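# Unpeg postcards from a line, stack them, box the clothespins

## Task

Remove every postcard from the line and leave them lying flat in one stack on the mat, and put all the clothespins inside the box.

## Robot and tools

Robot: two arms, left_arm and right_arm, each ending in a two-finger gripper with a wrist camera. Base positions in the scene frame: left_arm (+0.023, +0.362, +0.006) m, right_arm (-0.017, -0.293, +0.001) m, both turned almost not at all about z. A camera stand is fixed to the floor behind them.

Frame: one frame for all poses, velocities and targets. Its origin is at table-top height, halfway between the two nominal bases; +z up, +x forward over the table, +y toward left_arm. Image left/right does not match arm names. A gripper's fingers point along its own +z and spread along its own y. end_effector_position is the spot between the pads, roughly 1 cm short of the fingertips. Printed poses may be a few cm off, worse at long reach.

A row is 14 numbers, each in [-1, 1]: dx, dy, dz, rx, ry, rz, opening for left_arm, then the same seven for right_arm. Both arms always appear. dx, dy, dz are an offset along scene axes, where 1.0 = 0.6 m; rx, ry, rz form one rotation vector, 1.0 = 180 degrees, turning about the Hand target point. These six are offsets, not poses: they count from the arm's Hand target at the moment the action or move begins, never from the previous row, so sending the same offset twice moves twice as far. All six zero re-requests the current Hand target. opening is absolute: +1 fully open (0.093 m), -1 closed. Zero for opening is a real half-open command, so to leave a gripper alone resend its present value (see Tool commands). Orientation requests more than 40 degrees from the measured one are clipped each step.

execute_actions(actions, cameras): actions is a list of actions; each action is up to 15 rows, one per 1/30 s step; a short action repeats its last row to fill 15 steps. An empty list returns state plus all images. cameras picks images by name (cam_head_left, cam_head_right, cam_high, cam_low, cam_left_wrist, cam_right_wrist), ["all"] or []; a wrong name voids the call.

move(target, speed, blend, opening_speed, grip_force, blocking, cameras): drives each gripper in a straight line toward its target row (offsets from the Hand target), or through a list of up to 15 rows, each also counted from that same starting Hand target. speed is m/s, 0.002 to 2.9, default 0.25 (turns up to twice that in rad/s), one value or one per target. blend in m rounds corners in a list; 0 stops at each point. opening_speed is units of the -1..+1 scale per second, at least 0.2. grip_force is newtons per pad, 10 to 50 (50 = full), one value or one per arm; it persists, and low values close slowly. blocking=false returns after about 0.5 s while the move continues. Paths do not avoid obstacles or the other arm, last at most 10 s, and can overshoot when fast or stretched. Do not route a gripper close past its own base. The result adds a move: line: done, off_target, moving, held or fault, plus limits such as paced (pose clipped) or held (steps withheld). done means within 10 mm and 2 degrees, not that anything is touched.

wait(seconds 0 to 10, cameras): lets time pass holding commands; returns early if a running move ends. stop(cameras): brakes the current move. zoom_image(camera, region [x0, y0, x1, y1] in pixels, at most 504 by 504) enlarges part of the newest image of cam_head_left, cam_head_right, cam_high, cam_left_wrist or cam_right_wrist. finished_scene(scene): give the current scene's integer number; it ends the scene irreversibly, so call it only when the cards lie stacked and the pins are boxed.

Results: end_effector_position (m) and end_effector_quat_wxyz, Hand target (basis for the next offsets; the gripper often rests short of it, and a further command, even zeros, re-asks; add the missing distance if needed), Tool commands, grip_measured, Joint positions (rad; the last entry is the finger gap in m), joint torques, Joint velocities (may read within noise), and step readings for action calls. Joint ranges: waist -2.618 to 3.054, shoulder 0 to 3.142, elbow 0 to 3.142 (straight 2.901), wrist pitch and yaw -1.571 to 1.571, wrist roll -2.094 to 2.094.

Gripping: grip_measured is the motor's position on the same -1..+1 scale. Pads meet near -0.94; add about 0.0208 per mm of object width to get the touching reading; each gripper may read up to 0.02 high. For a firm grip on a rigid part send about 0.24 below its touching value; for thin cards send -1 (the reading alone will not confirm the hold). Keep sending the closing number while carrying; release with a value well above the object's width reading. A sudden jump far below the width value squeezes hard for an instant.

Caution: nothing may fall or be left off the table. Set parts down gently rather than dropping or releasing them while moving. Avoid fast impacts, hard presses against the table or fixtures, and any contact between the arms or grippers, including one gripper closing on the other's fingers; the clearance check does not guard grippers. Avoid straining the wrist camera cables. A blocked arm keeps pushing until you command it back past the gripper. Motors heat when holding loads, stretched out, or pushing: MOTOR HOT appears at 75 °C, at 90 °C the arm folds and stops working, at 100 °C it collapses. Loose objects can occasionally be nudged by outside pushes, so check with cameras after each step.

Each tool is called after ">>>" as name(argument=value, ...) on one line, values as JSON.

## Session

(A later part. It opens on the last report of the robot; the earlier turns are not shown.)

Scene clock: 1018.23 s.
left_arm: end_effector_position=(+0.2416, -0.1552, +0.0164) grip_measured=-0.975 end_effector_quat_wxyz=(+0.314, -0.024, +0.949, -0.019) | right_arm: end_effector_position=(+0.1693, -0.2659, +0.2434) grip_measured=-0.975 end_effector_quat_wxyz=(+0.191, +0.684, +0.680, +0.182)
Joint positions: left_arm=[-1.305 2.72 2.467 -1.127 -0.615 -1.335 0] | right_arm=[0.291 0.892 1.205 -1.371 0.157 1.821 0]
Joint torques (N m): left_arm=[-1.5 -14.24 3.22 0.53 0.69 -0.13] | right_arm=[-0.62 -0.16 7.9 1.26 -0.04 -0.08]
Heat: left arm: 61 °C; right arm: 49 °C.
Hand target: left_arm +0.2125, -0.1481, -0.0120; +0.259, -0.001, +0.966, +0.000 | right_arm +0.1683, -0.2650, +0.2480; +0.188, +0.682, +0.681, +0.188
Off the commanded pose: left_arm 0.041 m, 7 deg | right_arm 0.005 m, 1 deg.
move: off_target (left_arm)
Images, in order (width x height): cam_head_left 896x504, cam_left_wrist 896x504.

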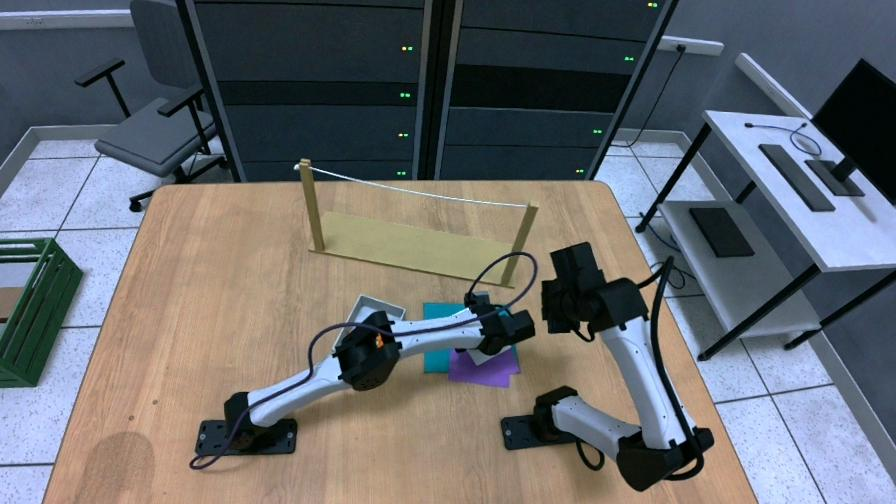

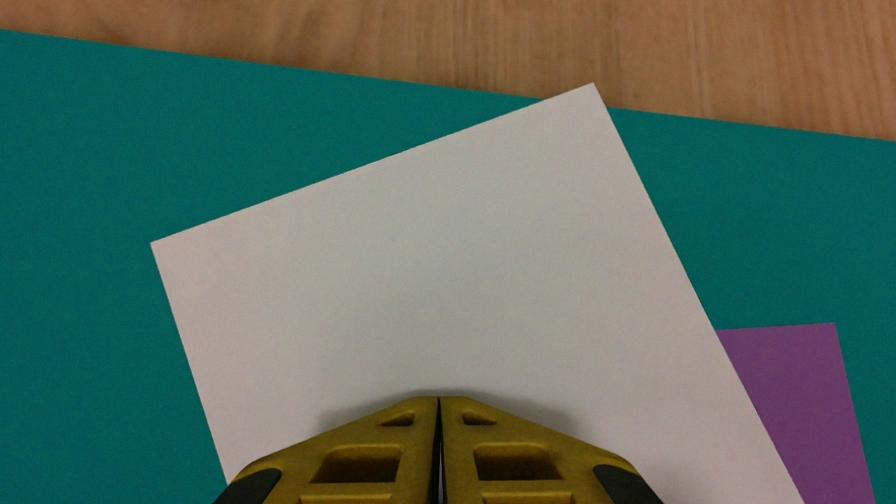

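>>> move(target=[[0,0,0.18,0,0,0,-1,0,0,0,0,0,0,-1],[-0.02,0.6,0.4,0,0,0,-1,0,0,0,0,0,0,-1]], speed=0.25, blend=0.04, cameras=["cam_head_left","cam_right_wrist"])

>>> zoom_image(camera="cam_head_left", region=[380, 230, 560, 400])

Scene clock: 1025.23 s.
left_arm: end_effector_position=(+0.2333, -0.1520, +0.0196) grip_measured=-0.975 end_effector_quat_wxyz=(+0.299, -0.016, +0.954, -0.011) | right_arm: end_effector_position=(+0.1693, -0.2659, +0.2434) grip_measured=-0.975 end_effector_quat_wxyz=(+0.191, +0.684, +0.680, +0.182)
Joint positions: left_arm=[-1.312 2.716 2.486 -1.177 -0.587 -1.335 0] | right_arm=[0.291 0.892 1.205 -1.371 0.157 1.821 0]
Joint torques (N m): left_arm=[0.31 -15.06 6.91 0.85 -0.28 -0.06] | right_arm=[-0.62 0.03 7.92 1.34 -0.04 -0.05]
Heat: left arm: 62 °C; right arm: 49 °C.
Hand target: left_arm +0.2340, -0.1522, +0.0194; +0.299, -0.017, +0.954, -0.012 (not the last commanded pose) | right_arm +0.1683, -0.2650, +0.2480; +0.188, +0.682, +0.681, +0.188
Off the commanded pose: left_arm 0.421 m, 5 deg | right_arm 0.005 m, 1 deg.
move: held (left_arm; a check stopped the path); path passed 0 of 2 targets; limits=held
pose unreachable (left arm): on one or more control steps of this call, first in action 0 (counted from 0), this arm could not follow its commanded pose, so it was not sent that pose on those steps. It may still have moved: this result reports where it is.
cause: moving toward the commanded pose would bring a part of the arm too close to another arm (this arm's wrist (the part past joint 4) and the right arm's fingers, 29 mm apart when this arm was first held).
Images, in order (width x height): cam_head_left 896x504, cam_right_wrist 896x504.

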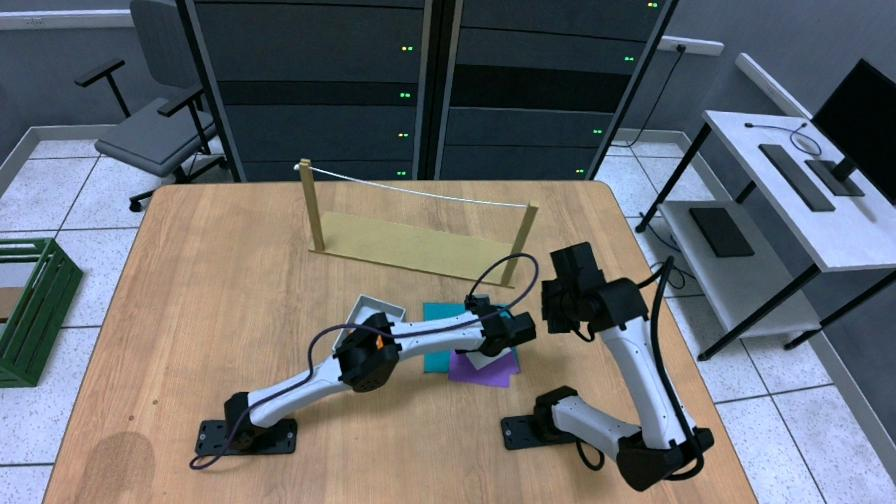

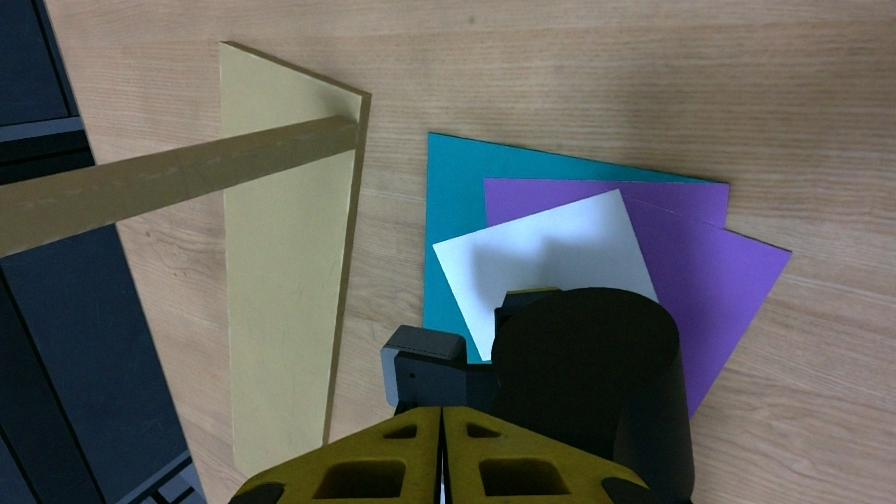

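Scaled by 2.800 from the camera's 896x504 image, which has a finer 1280x720 frame.

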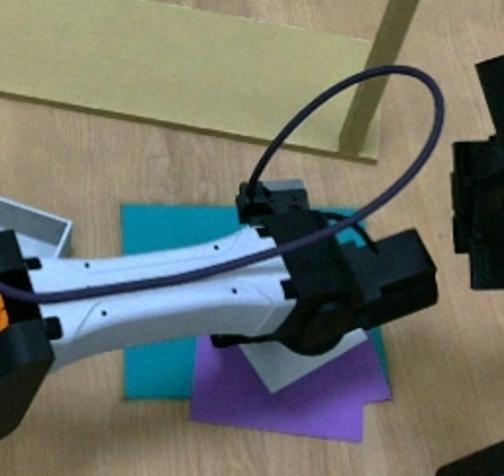

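>>> move(target=[[0,0,0,0,0,0,-1,-0.05,-0.15,0.13,0,0,0,-1],[0,0.0,0.08,0,0,0,-1,-0.05,-0.15,0.13,0,0,0,-1],[0.0,0.6,0.35,0,0,0,-1,-0.05,-0.15,0.13,0,0,0,-1]], speed=0.25, blend=0.02, cameras=["cam_head_left","cam_right_wrist"])

>>> zoom_image(camera="cam_head_left", region=[380, 230, 560, 400])

Scene clock: 1033.90 s.
left_arm: end_effector_position=(+0.2364, +0.2031, +0.2346) grip_measured=-0.975 end_effector_quat_wxyz=(+0.307, -0.021, +0.951, -0.022) | right_arm: end_effector_position=(+0.1398, -0.3582, +0.3247) grip_measured=-0.975 end_effector_quat_wxyz=(+0.280, +0.683, +0.650, +0.178)
Joint positions: left_arm=[-0.891 1.184 1.245 -1.201 -0.469 -0.87 0] | right_arm=[-0.617 0.915 1.536 -1.551 -0.233 1.076 0]
Joint torques (N m): left_arm=[0.7 -3.19 5.91 1.32 -0.14 0.05] | right_arm=[-0.75 0.85 5.67 1.58 -0.36 -0.15]
Heat: left arm: 65 °C; right arm: 48 °C.
Hand target: left_arm +0.2340, +0.2079, +0.2294; +0.299, -0.017, +0.954, -0.012 | right_arm +0.1383, -0.3550, +0.3260; +0.188, +0.682, +0.681, +0.188
Off the commanded pose: left_arm 0.007 m, 2 deg | right_arm 0.004 m, 11 deg.
joint sent to its limit (right arm) — joint 4 (wrist pitch), lower limit. The joint targets are off in orientation, not in position.
move: off_target (right_arm)
Images, in order (width x height): cam_head_left 896x504, cam_right_wrist 896x504.

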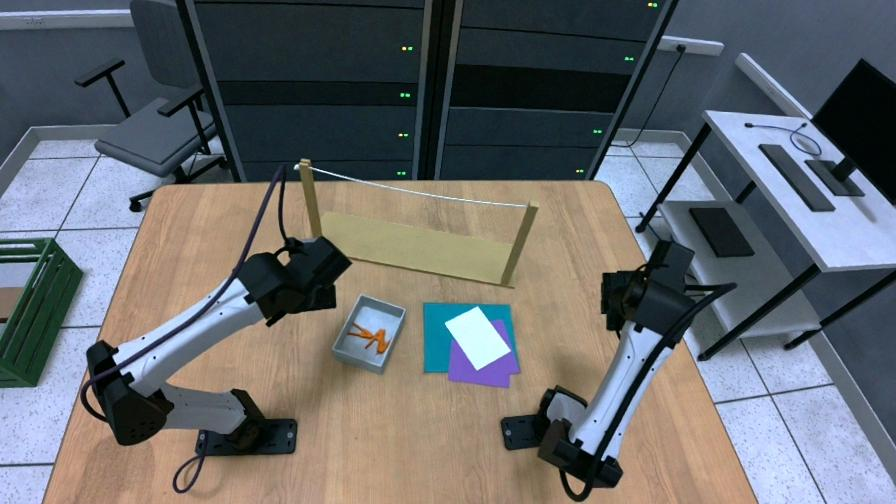

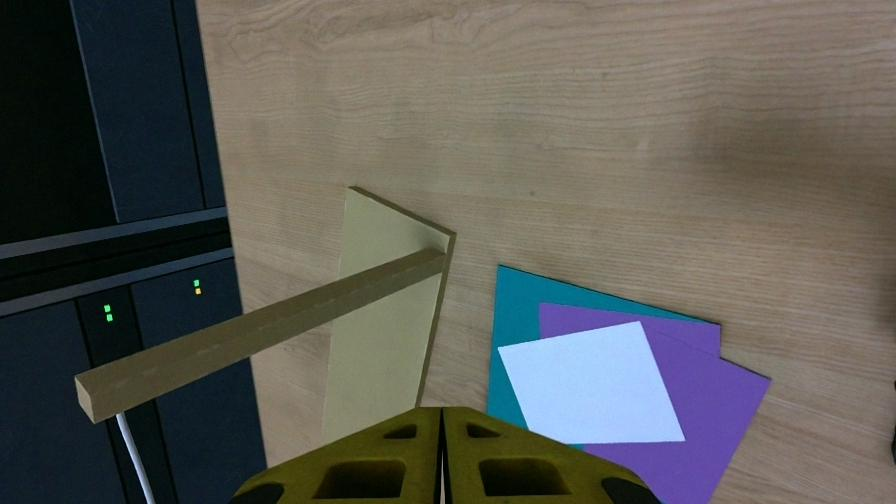

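Scaled by 2.800 from the camera's 896x504 image, which has a finer 1280x720 frame.

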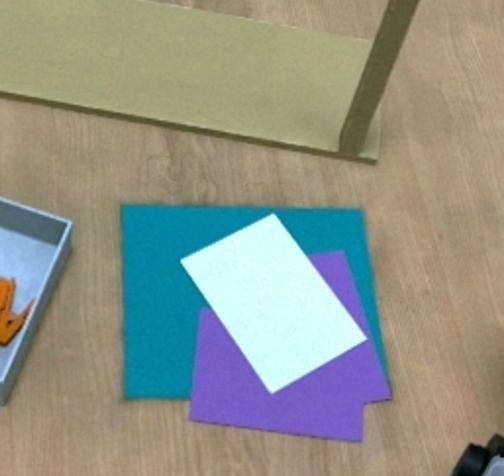

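>>> move(target=[[0,0,0,0,0,0,-1,0.03,0.15,-0.13,0,0,0,-1],[0,0,0,0,0,0,-1,0.01,0.325,-0.44,0,0,0,-1]], cameras=["cam_head_left","cam_right_wrist"])

>>> zoom_image(camera="cam_head_left", region=[380, 230, 560, 400])

Scene clock: 1047.13 s.
left_arm: end_effector_position=(+0.2364, +0.2031, +0.2346) grip_measured=-0.975 end_effector_quat_wxyz=(+0.307, -0.020, +0.951, -0.022) | right_arm: end_effector_position=(+0.1429, -0.1605, +0.0633) grip_measured=-0.975 end_effector_quat_wxyz=(+0.095, +0.585, +0.777, +0.210)
Joint positions: left_arm=[-0.891 1.184 1.245 -1.201 -0.469 -0.87 0] | right_arm=[0.804 0.89 0.493 -0.727 0.133 2.06 0]
Joint torques (N m): left_arm=[0.66 -3.14 6.01 1.32 -0.13 0.02] | right_arm=[0.42 -0.46 6.48 1.41 0.26 0.23]
Heat: left arm: 57 °C; right arm: 47 °C.
Hand target: left_arm +0.2341, +0.2079, +0.2294; +0.299, -0.017, +0.954, -0.012 | right_arm +0.1443, -0.1601, +0.0620; +0.188, +0.682, +0.681, +0.188
Off the commanded pose: left_arm 0.007 m, 1 deg | right_arm 0.002 m, 19 deg.
joint sent to its limit (right arm) — joint 6 (wrist roll), upper limit. The joint targets are off in orientation, not in position.
move: off_target (right_arm)
Images, in order (width x height): cam_head_left 896x504, cam_right_wrist 896x504.

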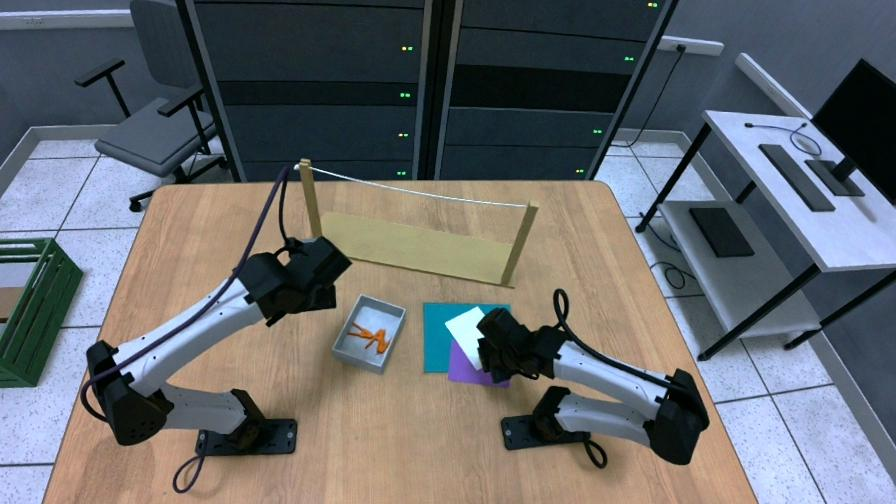

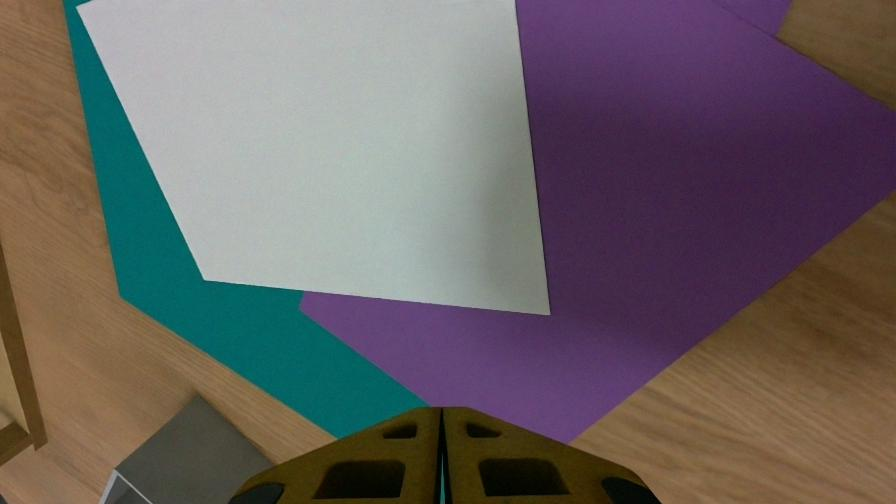

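Scaled by 2.800 from the camera's 896x504 image, which has a finer 1280x720 frame.

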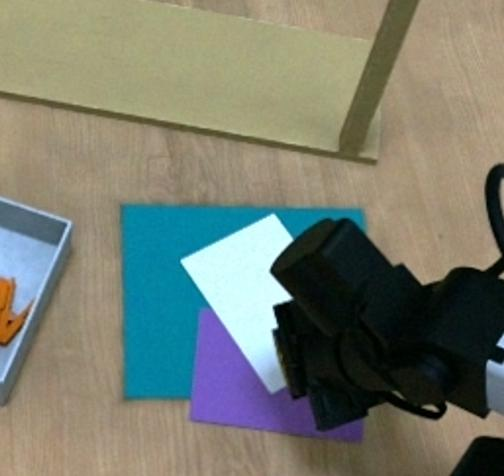

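>>> move(target=[0,0,0,0,0,0,-1,0.0,-0.015,-0.09,0,0,0,-1], speed=0.1, cameras=["cam_right_wrist"])

Scene clock: 1058.30 s.
left_arm: end_effector_position=(+0.2364, +0.2031, +0.2346) grip_measured=-0.975 end_effector_quat_wxyz=(+0.307, -0.020, +0.951, -0.022) | right_arm: end_effector_position=(+0.1432, -0.1651, +0.0114) grip_measured=-0.975 end_effector_quat_wxyz=(+0.099, +0.591, +0.771, +0.215)
Joint positions: left_arm=[-0.891 1.184 1.245 -1.201 -0.469 -0.87 0] | right_arm=[0.79 0.954 0.293 -0.451 0.136 2.061 0]
Joint torques (N m): left_arm=[0.64 -3.18 5.98 1.32 -0.13 0.02] | right_arm=[-0.39 -0.13 5.55 1.44 0.32 0.22]
Heat: left arm: 52 °C; right arm: 47 °C.
Hand target: left_arm +0.2341, +0.2079, +0.2294; +0.299, -0.017, +0.954, -0.012 | right_arm +0.1443, -0.1691, +0.0080; +0.188, +0.682, +0.681, +0.188
Off the commanded pose: left_arm 0.007 m, 1 deg | right_arm 0.005 m, 18 deg.
joint sent to its limit (right arm) — joint 6 (wrist roll), upper limit. The joint targets are off in orientation, not in position.
move: off_target (right_arm)
Images, in order (width x height): cam_right_wrist 896x504.

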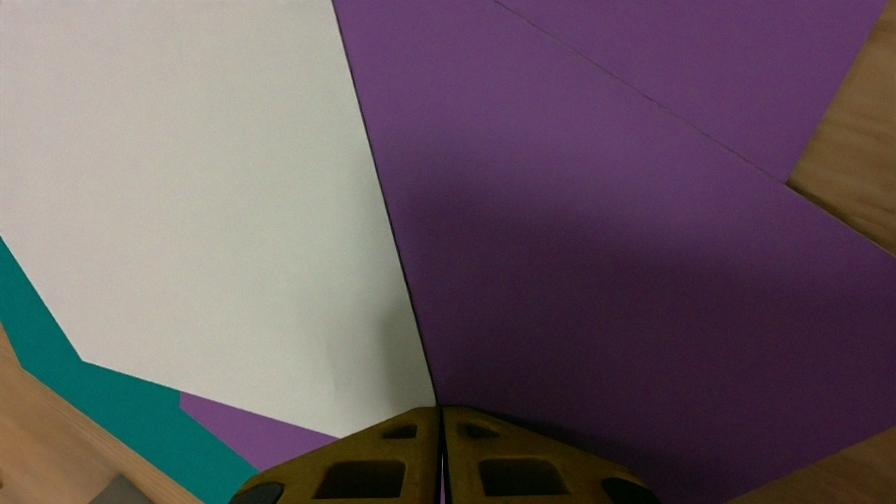

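>>> move(target=[[0,0,0,0,0,0,-1,0,0,0.04,0,0,0,-1],[0,0,0,0,0,0,-1,-0.025,-0.045,0.04,0,0,0,-1],[0,0,0,0,0,0,-1,-0.025,-0.045,-0.02,0,0,0,-1],[0,0,0,0,0,0,-1,0.075,-0.03,-0.018,0,0,0,-1],[0,0,0,0,0,0,-1,0.075,-0.03,0.1,0,0,0,-1]], speed=0.07, cameras=["cam_head_left","cam_right_wrist"])

>>> zoom_image(camera="cam_head_left", region=[380, 230, 560, 400])

Scene clock: 1076.37 s.
left_arm: end_effector_position=(+0.2364, +0.2031, +0.2346) grip_measured=-0.975 end_effector_quat_wxyz=(+0.307, -0.020, +0.951, -0.022) | right_arm: end_effector_position=(+0.1844, -0.1885, +0.0587) grip_measured=-0.975 end_effector_quat_wxyz=(+0.162, +0.645, +0.723, +0.187)
Joint positions: left_arm=[-0.891 1.184 1.245 -1.201 -0.469 -0.87 0] | right_arm=[0.666 1.007 0.508 -0.632 0.247 2.063 0]
Joint torques (N m): left_arm=[0.7 -3.02 5.98 1.32 -0.14 0] | right_arm=[-0.8 -2.18 9.02 1.16 0.22 0.24]
Heat: left arm: 47 °C; right arm: 46 °C.
Hand target: left_arm +0.2341, +0.2079, +0.2294; +0.299, -0.017, +0.954, -0.012 | right_arm +0.1893, -0.1871, +0.0680; +0.188, +0.682, +0.681, +0.188
Off the commanded pose: left_arm 0.007 m, 1 deg | right_arm 0.011 m, 7 deg.
joint sent to its limit (right arm) — joint 6 (wrist roll), upper limit. The joint targets are off in orientation, not in position.
move: off_target (right_arm)
Images, in order (width x height): cam_head_left 896x504, cam_right_wrist 896x504.

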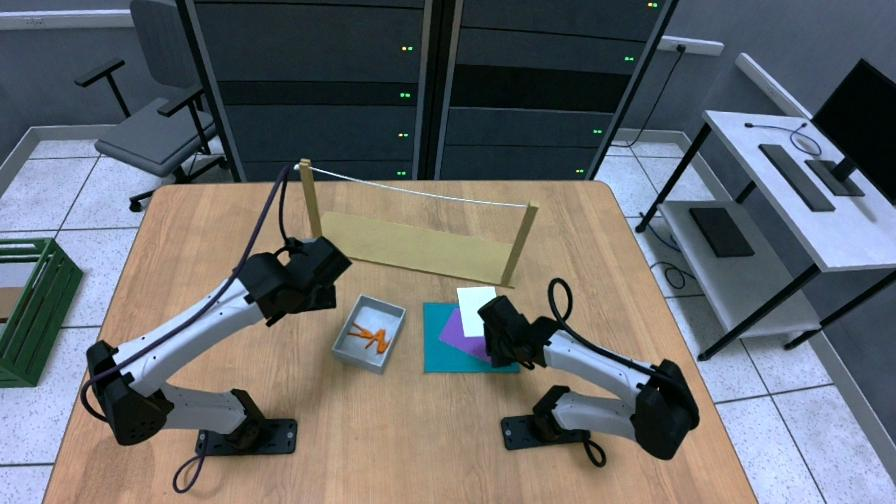

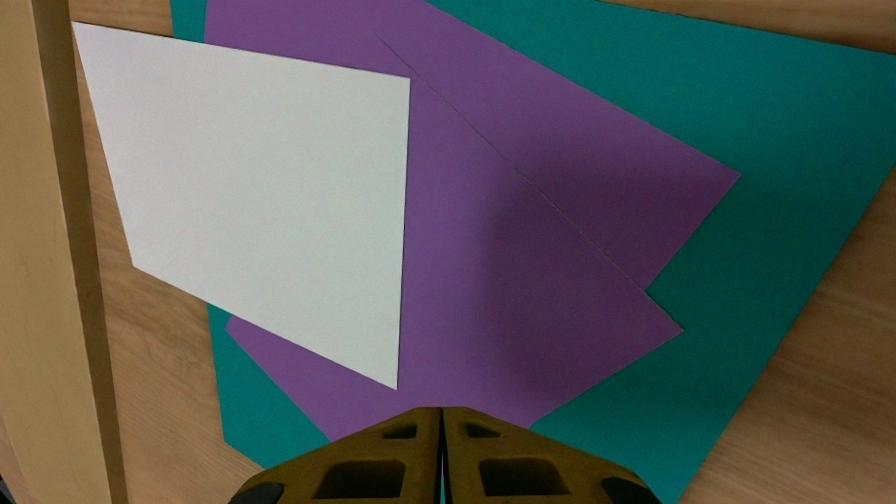

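Scaled by 2.800 from the camera's 896x504 image, which has a finer 1280x720 frame.

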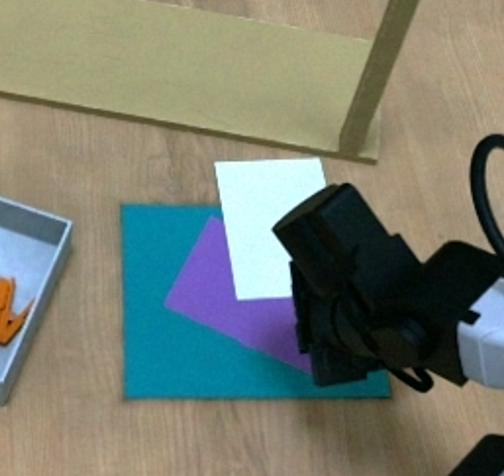

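>>> move(target=[[0,0,0,0,0,0,-1,0.16,0.053,0.0,0,0,0,-1],[0,0,0,0,0,0,-1,0.16,0.053,-0.122,0,0,0,-1],[0,0,0,0,0,0,-1,0.03,0.06,-0.122,0,0,0,-1],[0,0,0,0,0,0,-1,0.04,0.06,0.02,0,0,0,-1],[0,0,0,0,0,0,-1,-0.05,-0.15,0.35,0,0,0,-1]], speed=[0.15,0.1,0.06,0.1,0.25], cameras=["cam_head_left","cam_right_wrist"])

>>> zoom_image(camera="cam_head_left", region=[380, 230, 560, 400])

Scene clock: 1095.40 s.
left_arm: end_effector_position=(+0.2364, +0.2031, +0.2346) grip_measured=-0.975 end_effector_quat_wxyz=(+0.307, -0.020, +0.951, -0.022) | right_arm: end_effector_position=(+0.1604, -0.2782, +0.2758) grip_measured=-0.975 end_effector_quat_wxyz=(+0.193, +0.684, +0.679, +0.185)
Joint positions: left_arm=[-0.891 1.184 1.245 -1.201 -0.469 -0.87 0] | right_arm=[0.193 0.917 1.361 -1.482 0.11 1.737 0]
Joint torques (N m): left_arm=[0.69 -3.17 5.97 1.33 -0.14 0.03] | right_arm=[-0.65 0.61 7.04 1.34 -0.11 -0.11]
Heat: left arm: 46 °C; right arm: 47 °C.
Hand target: left_arm +0.2341, +0.2079, +0.2294; +0.299, -0.017, +0.954, -0.012 | right_arm +0.1593, -0.2771, +0.2780; +0.188, +0.682, +0.681, +0.188
Off the commanded pose: left_arm 0.007 m, 1 deg | right_arm 0.003 m, 1 deg.
move: done
Images, in order (width x height): cam_head_left 896x504, cam_right_wrist 896x504.

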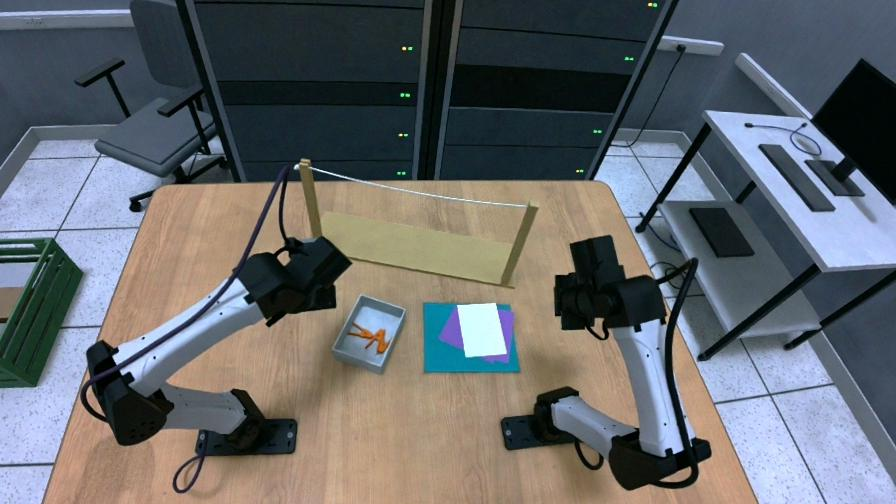

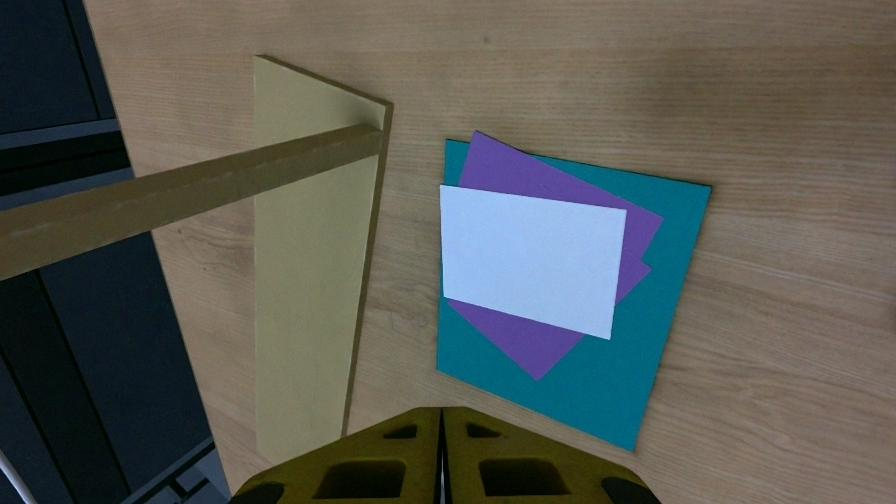

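Scaled by 2.800 from the camera's 896x504 image, which has a finer 1280x720 frame.

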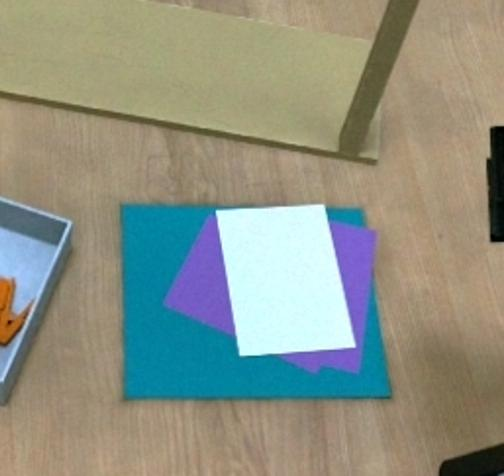

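>>> move(target=[[0,0,0,0,0,0,-1,0.151,0.120,-0.347,0,0,0,-1],[0,0,0,0,0,0,-1,0.151,0.120,-0.472,0,0,0,-1],[0,0,0,0,0,0,-1,0.100,0.195,-0.472,0,0,0,-1],[0,0,0,0,0,0,-1,0.1,0.19,-0.33,0,0,0,-1]], speed=[0.25,0.1,0.06,0.12], cameras=["cam_head_left","cam_right_wrist"])

>>> zoom_image(camera="cam_head_left", region=[380, 230, 560, 400])

Scene clock: 1112.43 s.
left_arm: end_effector_position=(+0.2364, +0.2031, +0.2346) grip_measured=-0.975 end_effector_quat_wxyz=(+0.307, -0.020, +0.951, -0.022) | right_arm: end_effector_position=(+0.2152, -0.1664, +0.0708) grip_measured=-0.975 end_effector_quat_wxyz=(+0.172, +0.643, +0.723, +0.185)
Joint positions: left_arm=[-0.891 1.184 1.245 -1.201 -0.469 -0.87 0] | right_arm=[0.674 1.18 0.641 -0.591 0.269 2.063 0]
Joint torques (N m): left_arm=[0.69 -3.18 5.91 1.33 -0.12 0.02] | right_arm=[-0.57 -3.36 9.18 1.16 0.11 0.17]
Heat: left arm: 46 °C; right arm: 47 °C.
Hand target: left_arm +0.2341, +0.2079, +0.2294; +0.299, -0.017, +0.954, -0.012 | right_arm +0.2193, -0.1630, +0.0801; +0.188, +0.682, +0.681, +0.188
Off the commanded pose: left_arm 0.007 m, 1 deg | right_arm 0.011 m, 7 deg.
joint sent to its limit (right arm) — joint 6 (wrist roll), upper limit. The joint targets are off in orientation, not in position.
move: off_target (right_arm)
Images, in order (width x height): cam_head_left 896x504, cam_right_wrist 896x504.

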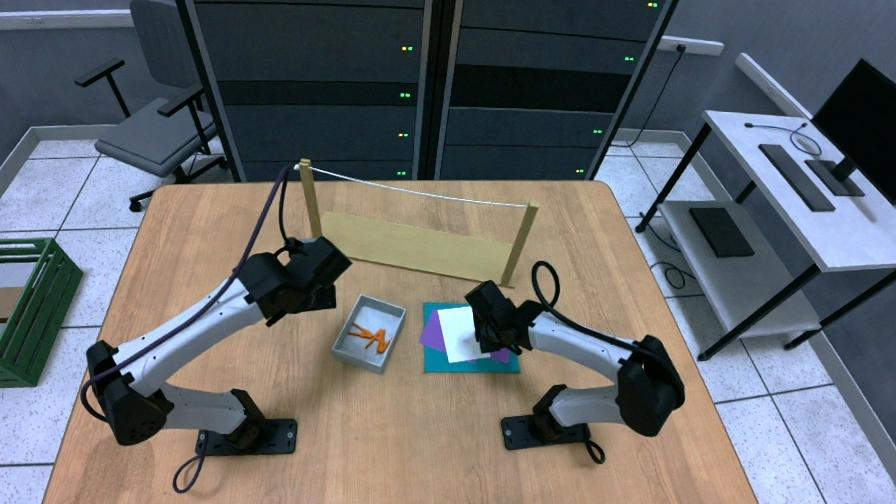

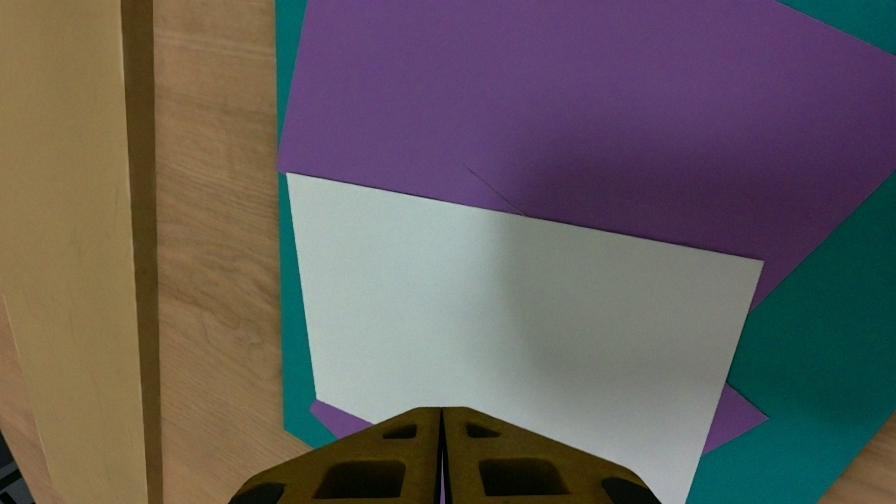

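Scaled by 2.800 from the camera's 896x504 image, which has a finer 1280x720 frame.

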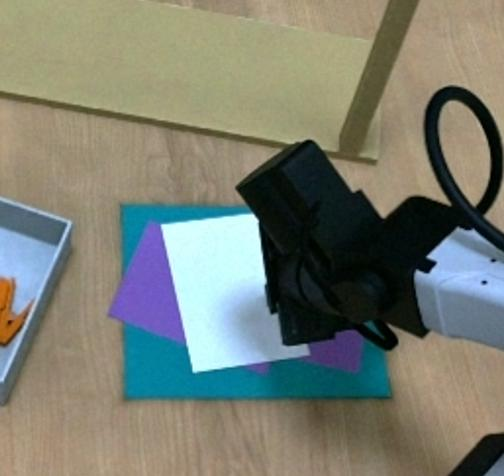

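>>> move(target=[[0,0,0,0,0,0,-1,0.05,0.13,0.0,0,0,0,-1],[0,0,0,0,0,0,-1,0.05,0.13,-0.142,0,0,0,-1],[0,0,0,0,0,0,-1,0.03,0.09,-0.142,0,0,0,-1],[0,0,0,0,0,0,-1,0.04,0.09,0.02,0,0,0,-1],[0,0,0,0,0,0,-1,-0.1,-0.19,0.33,0,0,0,-1]], speed=[0.15,0.1,0.06,0.12,0.25], cameras=["cam_head_left","cam_right_wrist"])

>>> zoom_image(camera="cam_head_left", region=[380, 230, 560, 400])

Scene clock: 1136.67 s.
left_arm: end_effector_position=(+0.2364, +0.2031, +0.2346) grip_measured=-0.975 end_effector_quat_wxyz=(+0.307, -0.020, +0.951, -0.022) | right_arm: end_effector_position=(+0.1600, -0.2783, +0.2755) grip_measured=-0.975 end_effector_quat_wxyz=(+0.193, +0.684, +0.679, +0.185)
Joint positions: left_arm=[-0.891 1.184 1.245 -1.201 -0.469 -0.87 0] | right_arm=[0.194 0.915 1.359 -1.482 0.11 1.737 0]
Joint torques (N m): left_arm=[0.75 -3.12 5.96 1.3 -0.14 0.03] | right_arm=[-0.91 0.68 7.13 1.32 -0.14 -0.09]
Heat: left arm: 45 °C; right arm: 47 °C.
Hand target: left_arm +0.2341, +0.2079, +0.2294; +0.299, -0.017, +0.954, -0.012 | right_arm +0.1593, -0.2770, +0.2780; +0.188, +0.682, +0.681, +0.188
Off the commanded pose: left_arm 0.007 m, 1 deg | right_arm 0.003 m, 1 deg.
move: done
Images, in order (width x height): cam_head_left 896x504, cam_right_wrist 896x504.

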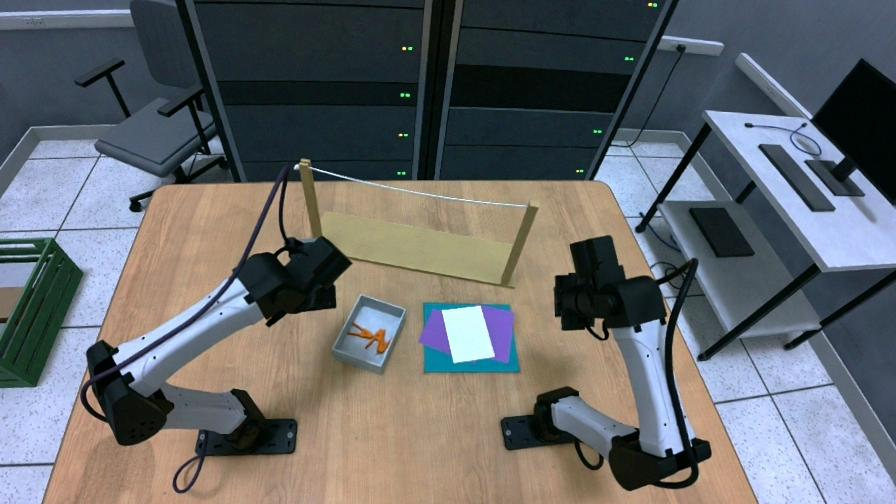

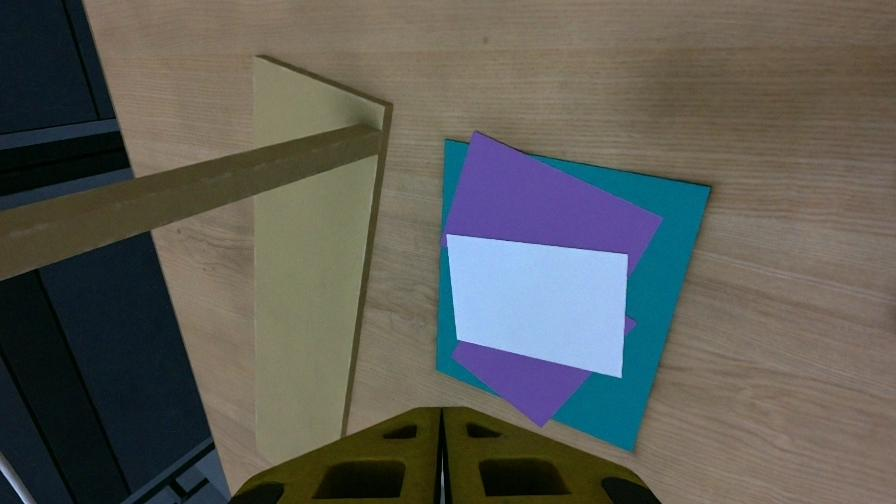

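Scaled by 2.800 from the camera's 896x504 image, which has a finer 1280x720 frame.

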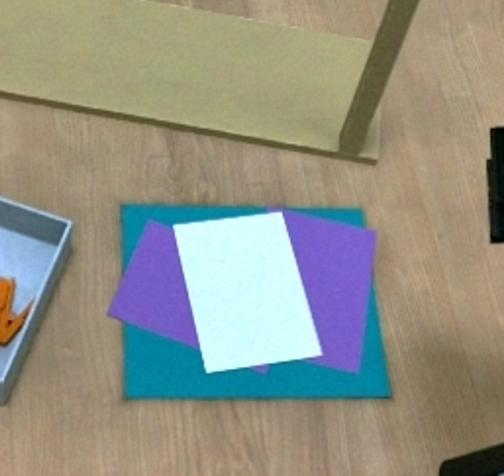

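>>> move(target=[[0,0,0,0,0,0,-1,0.151,0.352,-0.347,0,0,0,-1],[0,0,0,0,0,0,-1,0.151,0.352,-0.475,0,0,0,-1],[0,0,0,0,0,0,-1,0.138,0.295,-0.475,0,0,0,-1],[0,0,0,0,0,0,-1,0.138,0.295,-0.33,0,0,0,-1],[0,0,0,0,0,0,-1,0,0,0,0,0,0,-1]], speed=[0.25,0.1,0.06,0.15,0.25], cameras=["cam_head_left"])

>>> zoom_image(camera="cam_head_left", region=[380, 230, 560, 400])

Scene clock: 1161.30 s.
left_arm: end_effector_position=(+0.2364, +0.2031, +0.2346) grip_measured=-0.975 end_effector_quat_wxyz=(+0.307, -0.020, +0.951, -0.022) | right_arm: end_effector_position=(+0.1601, -0.2782, +0.2756) grip_measured=-0.975 end_effector_quat_wxyz=(+0.193, +0.684, +0.679, +0.185)
Joint positions: left_arm=[-0.891 1.184 1.245 -1.201 -0.469 -0.87 0] | right_arm=[0.194 0.916 1.36 -1.482 0.11 1.737 0]
Joint torques (N m): left_arm=[0.7 -3.14 5.9 1.33 -0.12 0.03] | right_arm=[-0.8 0.75 7.1 1.36 -0.1 -0.02]
Heat: left arm: 45 °C; right arm: 46 °C.
Hand target: left_arm +0.2341, +0.2079, +0.2294; +0.299, -0.017, +0.954, -0.012 | right_arm +0.1594, -0.2770, +0.2780; +0.188, +0.682, +0.681, +0.188
Off the commanded pose: left_arm 0.007 m, 1 deg | right_arm 0.003 m, 1 deg.
move: done
Images, in order (width x height): cam_head_left 896x504.

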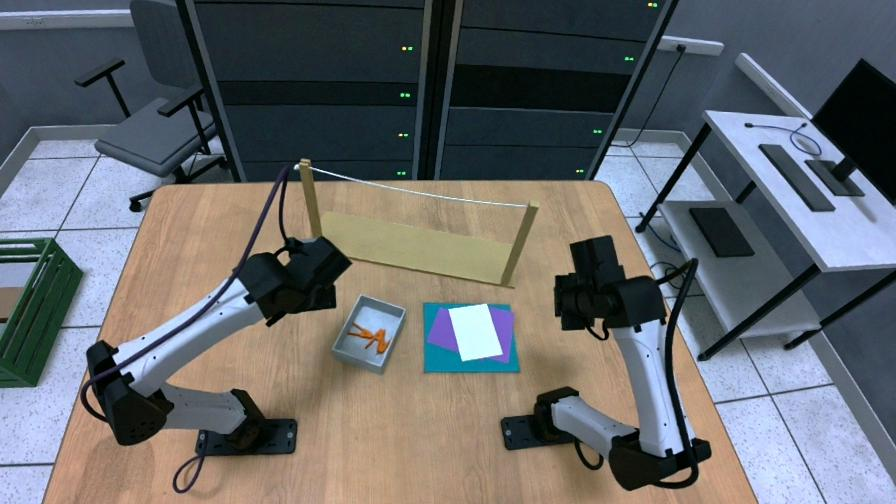

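Scaled by 2.800 from the camera's 896x504 image, which has a finer 1280x720 frame.

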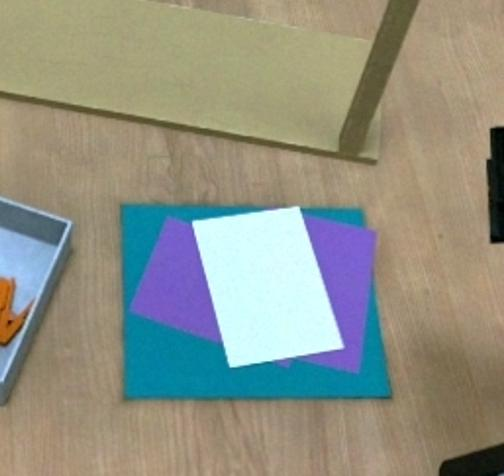

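>>> move(target=[[0,0,0,0,0,0,-1,0.145,0.092,-0.347,0,0,0,-1],[0,0,0,0,0,0,-1,0.145,0.092,-0.475,0,0,0,-1],[0,0,0,0,0,0,-1,0.105,0.110,-0.475,0,0,0,-1],[0,0,0,0,0,0,-1,0.105,0.11,-0.33,0,0,0,-1],[0,0,0,0,0,0,-1,0,0,0,0,0,0,-1]], speed=[0.25,0.1,0.06,0.15,0.25], cameras=["cam_head_left","cam_right_wrist"])

>>> zoom_image(camera="cam_head_left", region=[380, 230, 560, 400])

Scene clock: 1175.83 s.
left_arm: end_effector_position=(+0.2364, +0.2031, +0.2346) grip_measured=-0.975 end_effector_quat_wxyz=(+0.307, -0.020, +0.951, -0.022) | right_arm: end_effector_position=(+0.1607, -0.2783, +0.2764) grip_measured=-0.975 end_effector_quat_wxyz=(+0.194, +0.684, +0.678, +0.186)
Joint positions: left_arm=[-0.891 1.184 1.245 -1.201 -0.469 -0.87 0] | right_arm=[0.193 0.918 1.363 -1.482 0.11 1.737 0]
Joint torques (N m): left_arm=[0.72 -3.22 5.98 1.31 -0.12 0.04] | right_arm=[-0.83 0.54 6.76 1.4 -0.11 -0.05]
Heat: left arm: 45 °C; right arm: 46 °C.
Hand target: left_arm +0.2341, +0.2079, +0.2294; +0.299, -0.017, +0.954, -0.012 | right_arm +0.1593, -0.2770, +0.2781; +0.188, +0.682, +0.681, +0.188
Off the commanded pose: left_arm 0.007 m, 1 deg | right_arm 0.002 m, 1 deg.
move: done
Images, in order (width x height): cam_head_left 896x504, cam_right_wrist 896x504.

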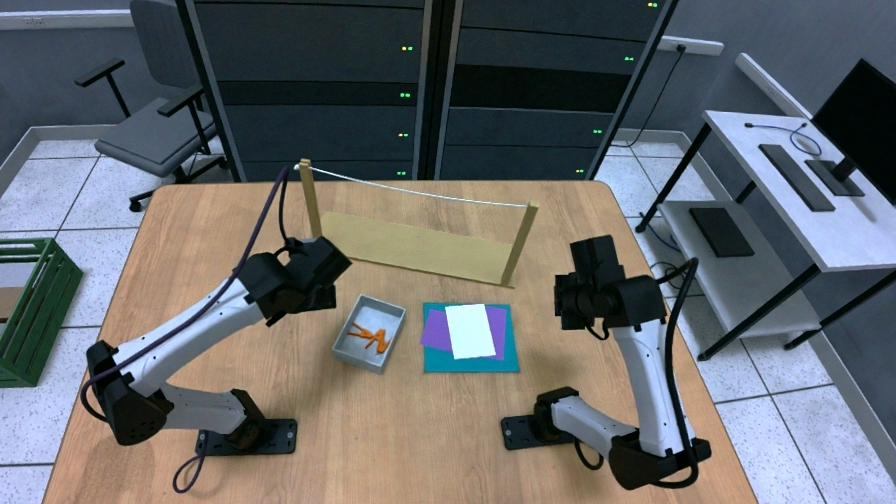

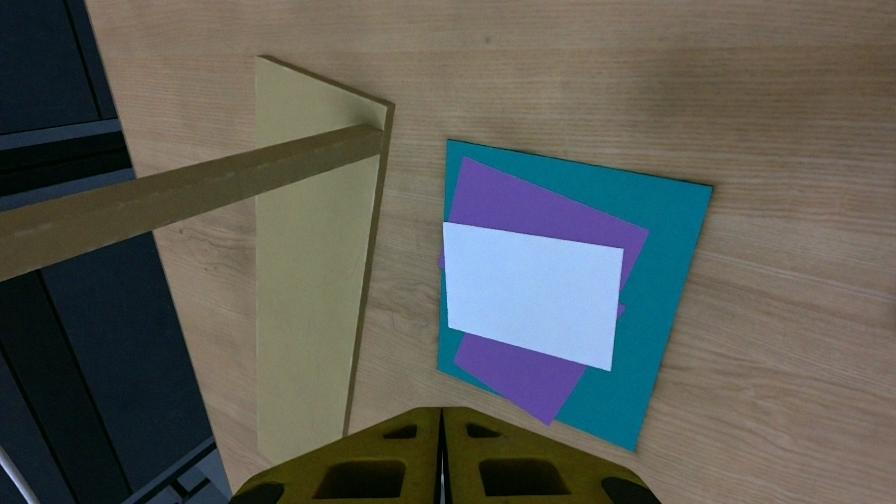

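Scaled by 2.800 from the camera's 896x504 image, which has a finer 1280x720 frame.

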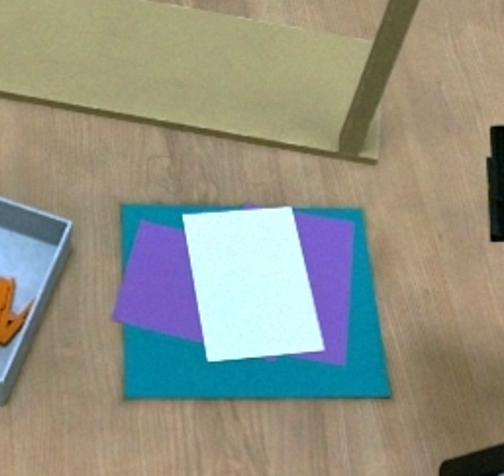

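>>> move(target=[[0,0,0,0,0,0,-1,0.148,0.350,-0.347,0,0,0,-1],[0,0,0,0,0,0,-1,0.148,0.350,-0.475,0,0,0,-1],[0,0,0,0,0,0,-1,0.118,0.297,-0.475,0,0,0,-1],[0,0,0,0,0,0,-1,0.118,0.297,-0.33,0,0,0,-1],[0,0,0,0,0,0,-1,0,0,0,0,0,0,-1]], speed=[0.25,0.1,0.06,0.15,0.25], cameras=["cam_head_left","cam_right_wrist"])

>>> zoom_image(camera="cam_head_left", region=[380, 230, 560, 400])

Scene clock: 1193.87 s.
left_arm: end_effector_position=(+0.2364, +0.2031, +0.2346) grip_measured=-0.975 end_effector_quat_wxyz=(+0.307, -0.020, +0.951, -0.022) | right_arm: end_effector_position=(+0.1601, -0.2782, +0.2757) grip_measured=-0.975 end_effector_quat_wxyz=(+0.194, +0.684, +0.679, +0.186)
Joint positions: left_arm=[-0.891 1.184 1.245 -1.201 -0.469 -0.87 0] | right_arm=[0.194 0.916 1.36 -1.482 0.11 1.737 0]
Joint torques (N m): left_arm=[0.58 -3.12 5.91 1.32 -0.12 0.02] | right_arm=[-0.62 0.73 7.2 1.29 -0.14 -0.04]
Heat: left arm: 45 °C; right arm: 47 °C.
Hand target: left_arm +0.2341, +0.2079, +0.2294; +0.299, -0.017, +0.954, -0.012 | right_arm +0.1593, -0.2770, +0.2781; +0.188, +0.682, +0.681, +0.188
Off the commanded pose: left_arm 0.007 m, 1 deg | right_arm 0.003 m, 1 deg.
move: done
Images, in order (width x height): cam_head_left 896x504, cam_right_wrist 896x504.

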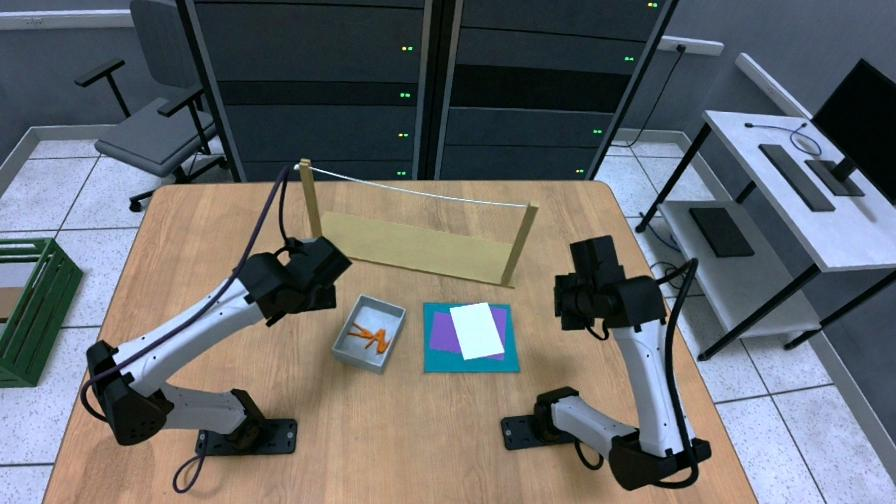

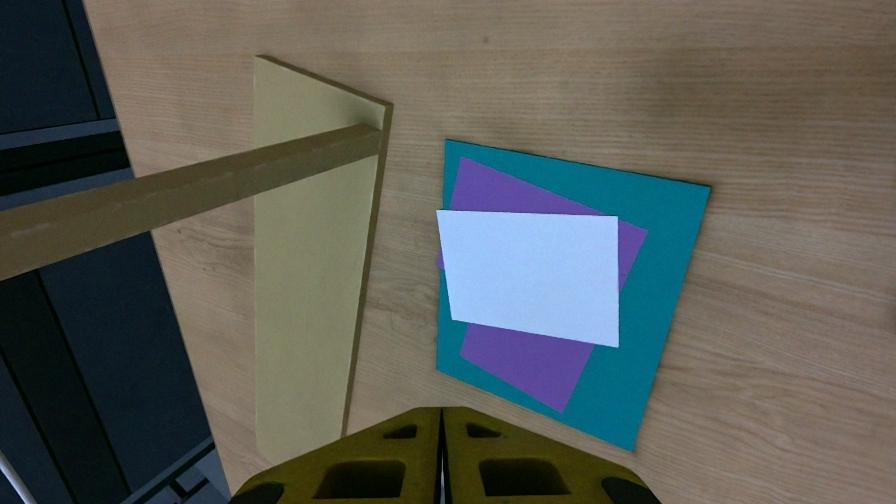

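Scaled by 2.800 from the camera's 896x504 image, which has a finer 1280x720 frame.

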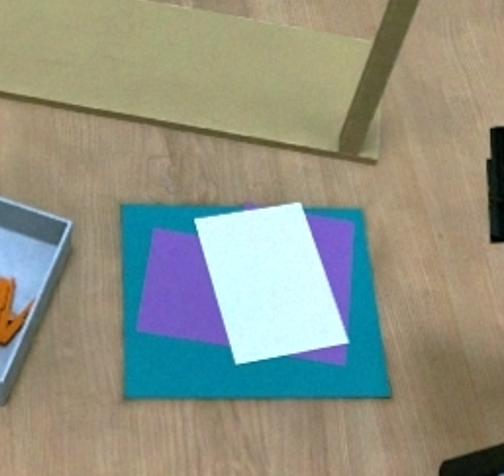

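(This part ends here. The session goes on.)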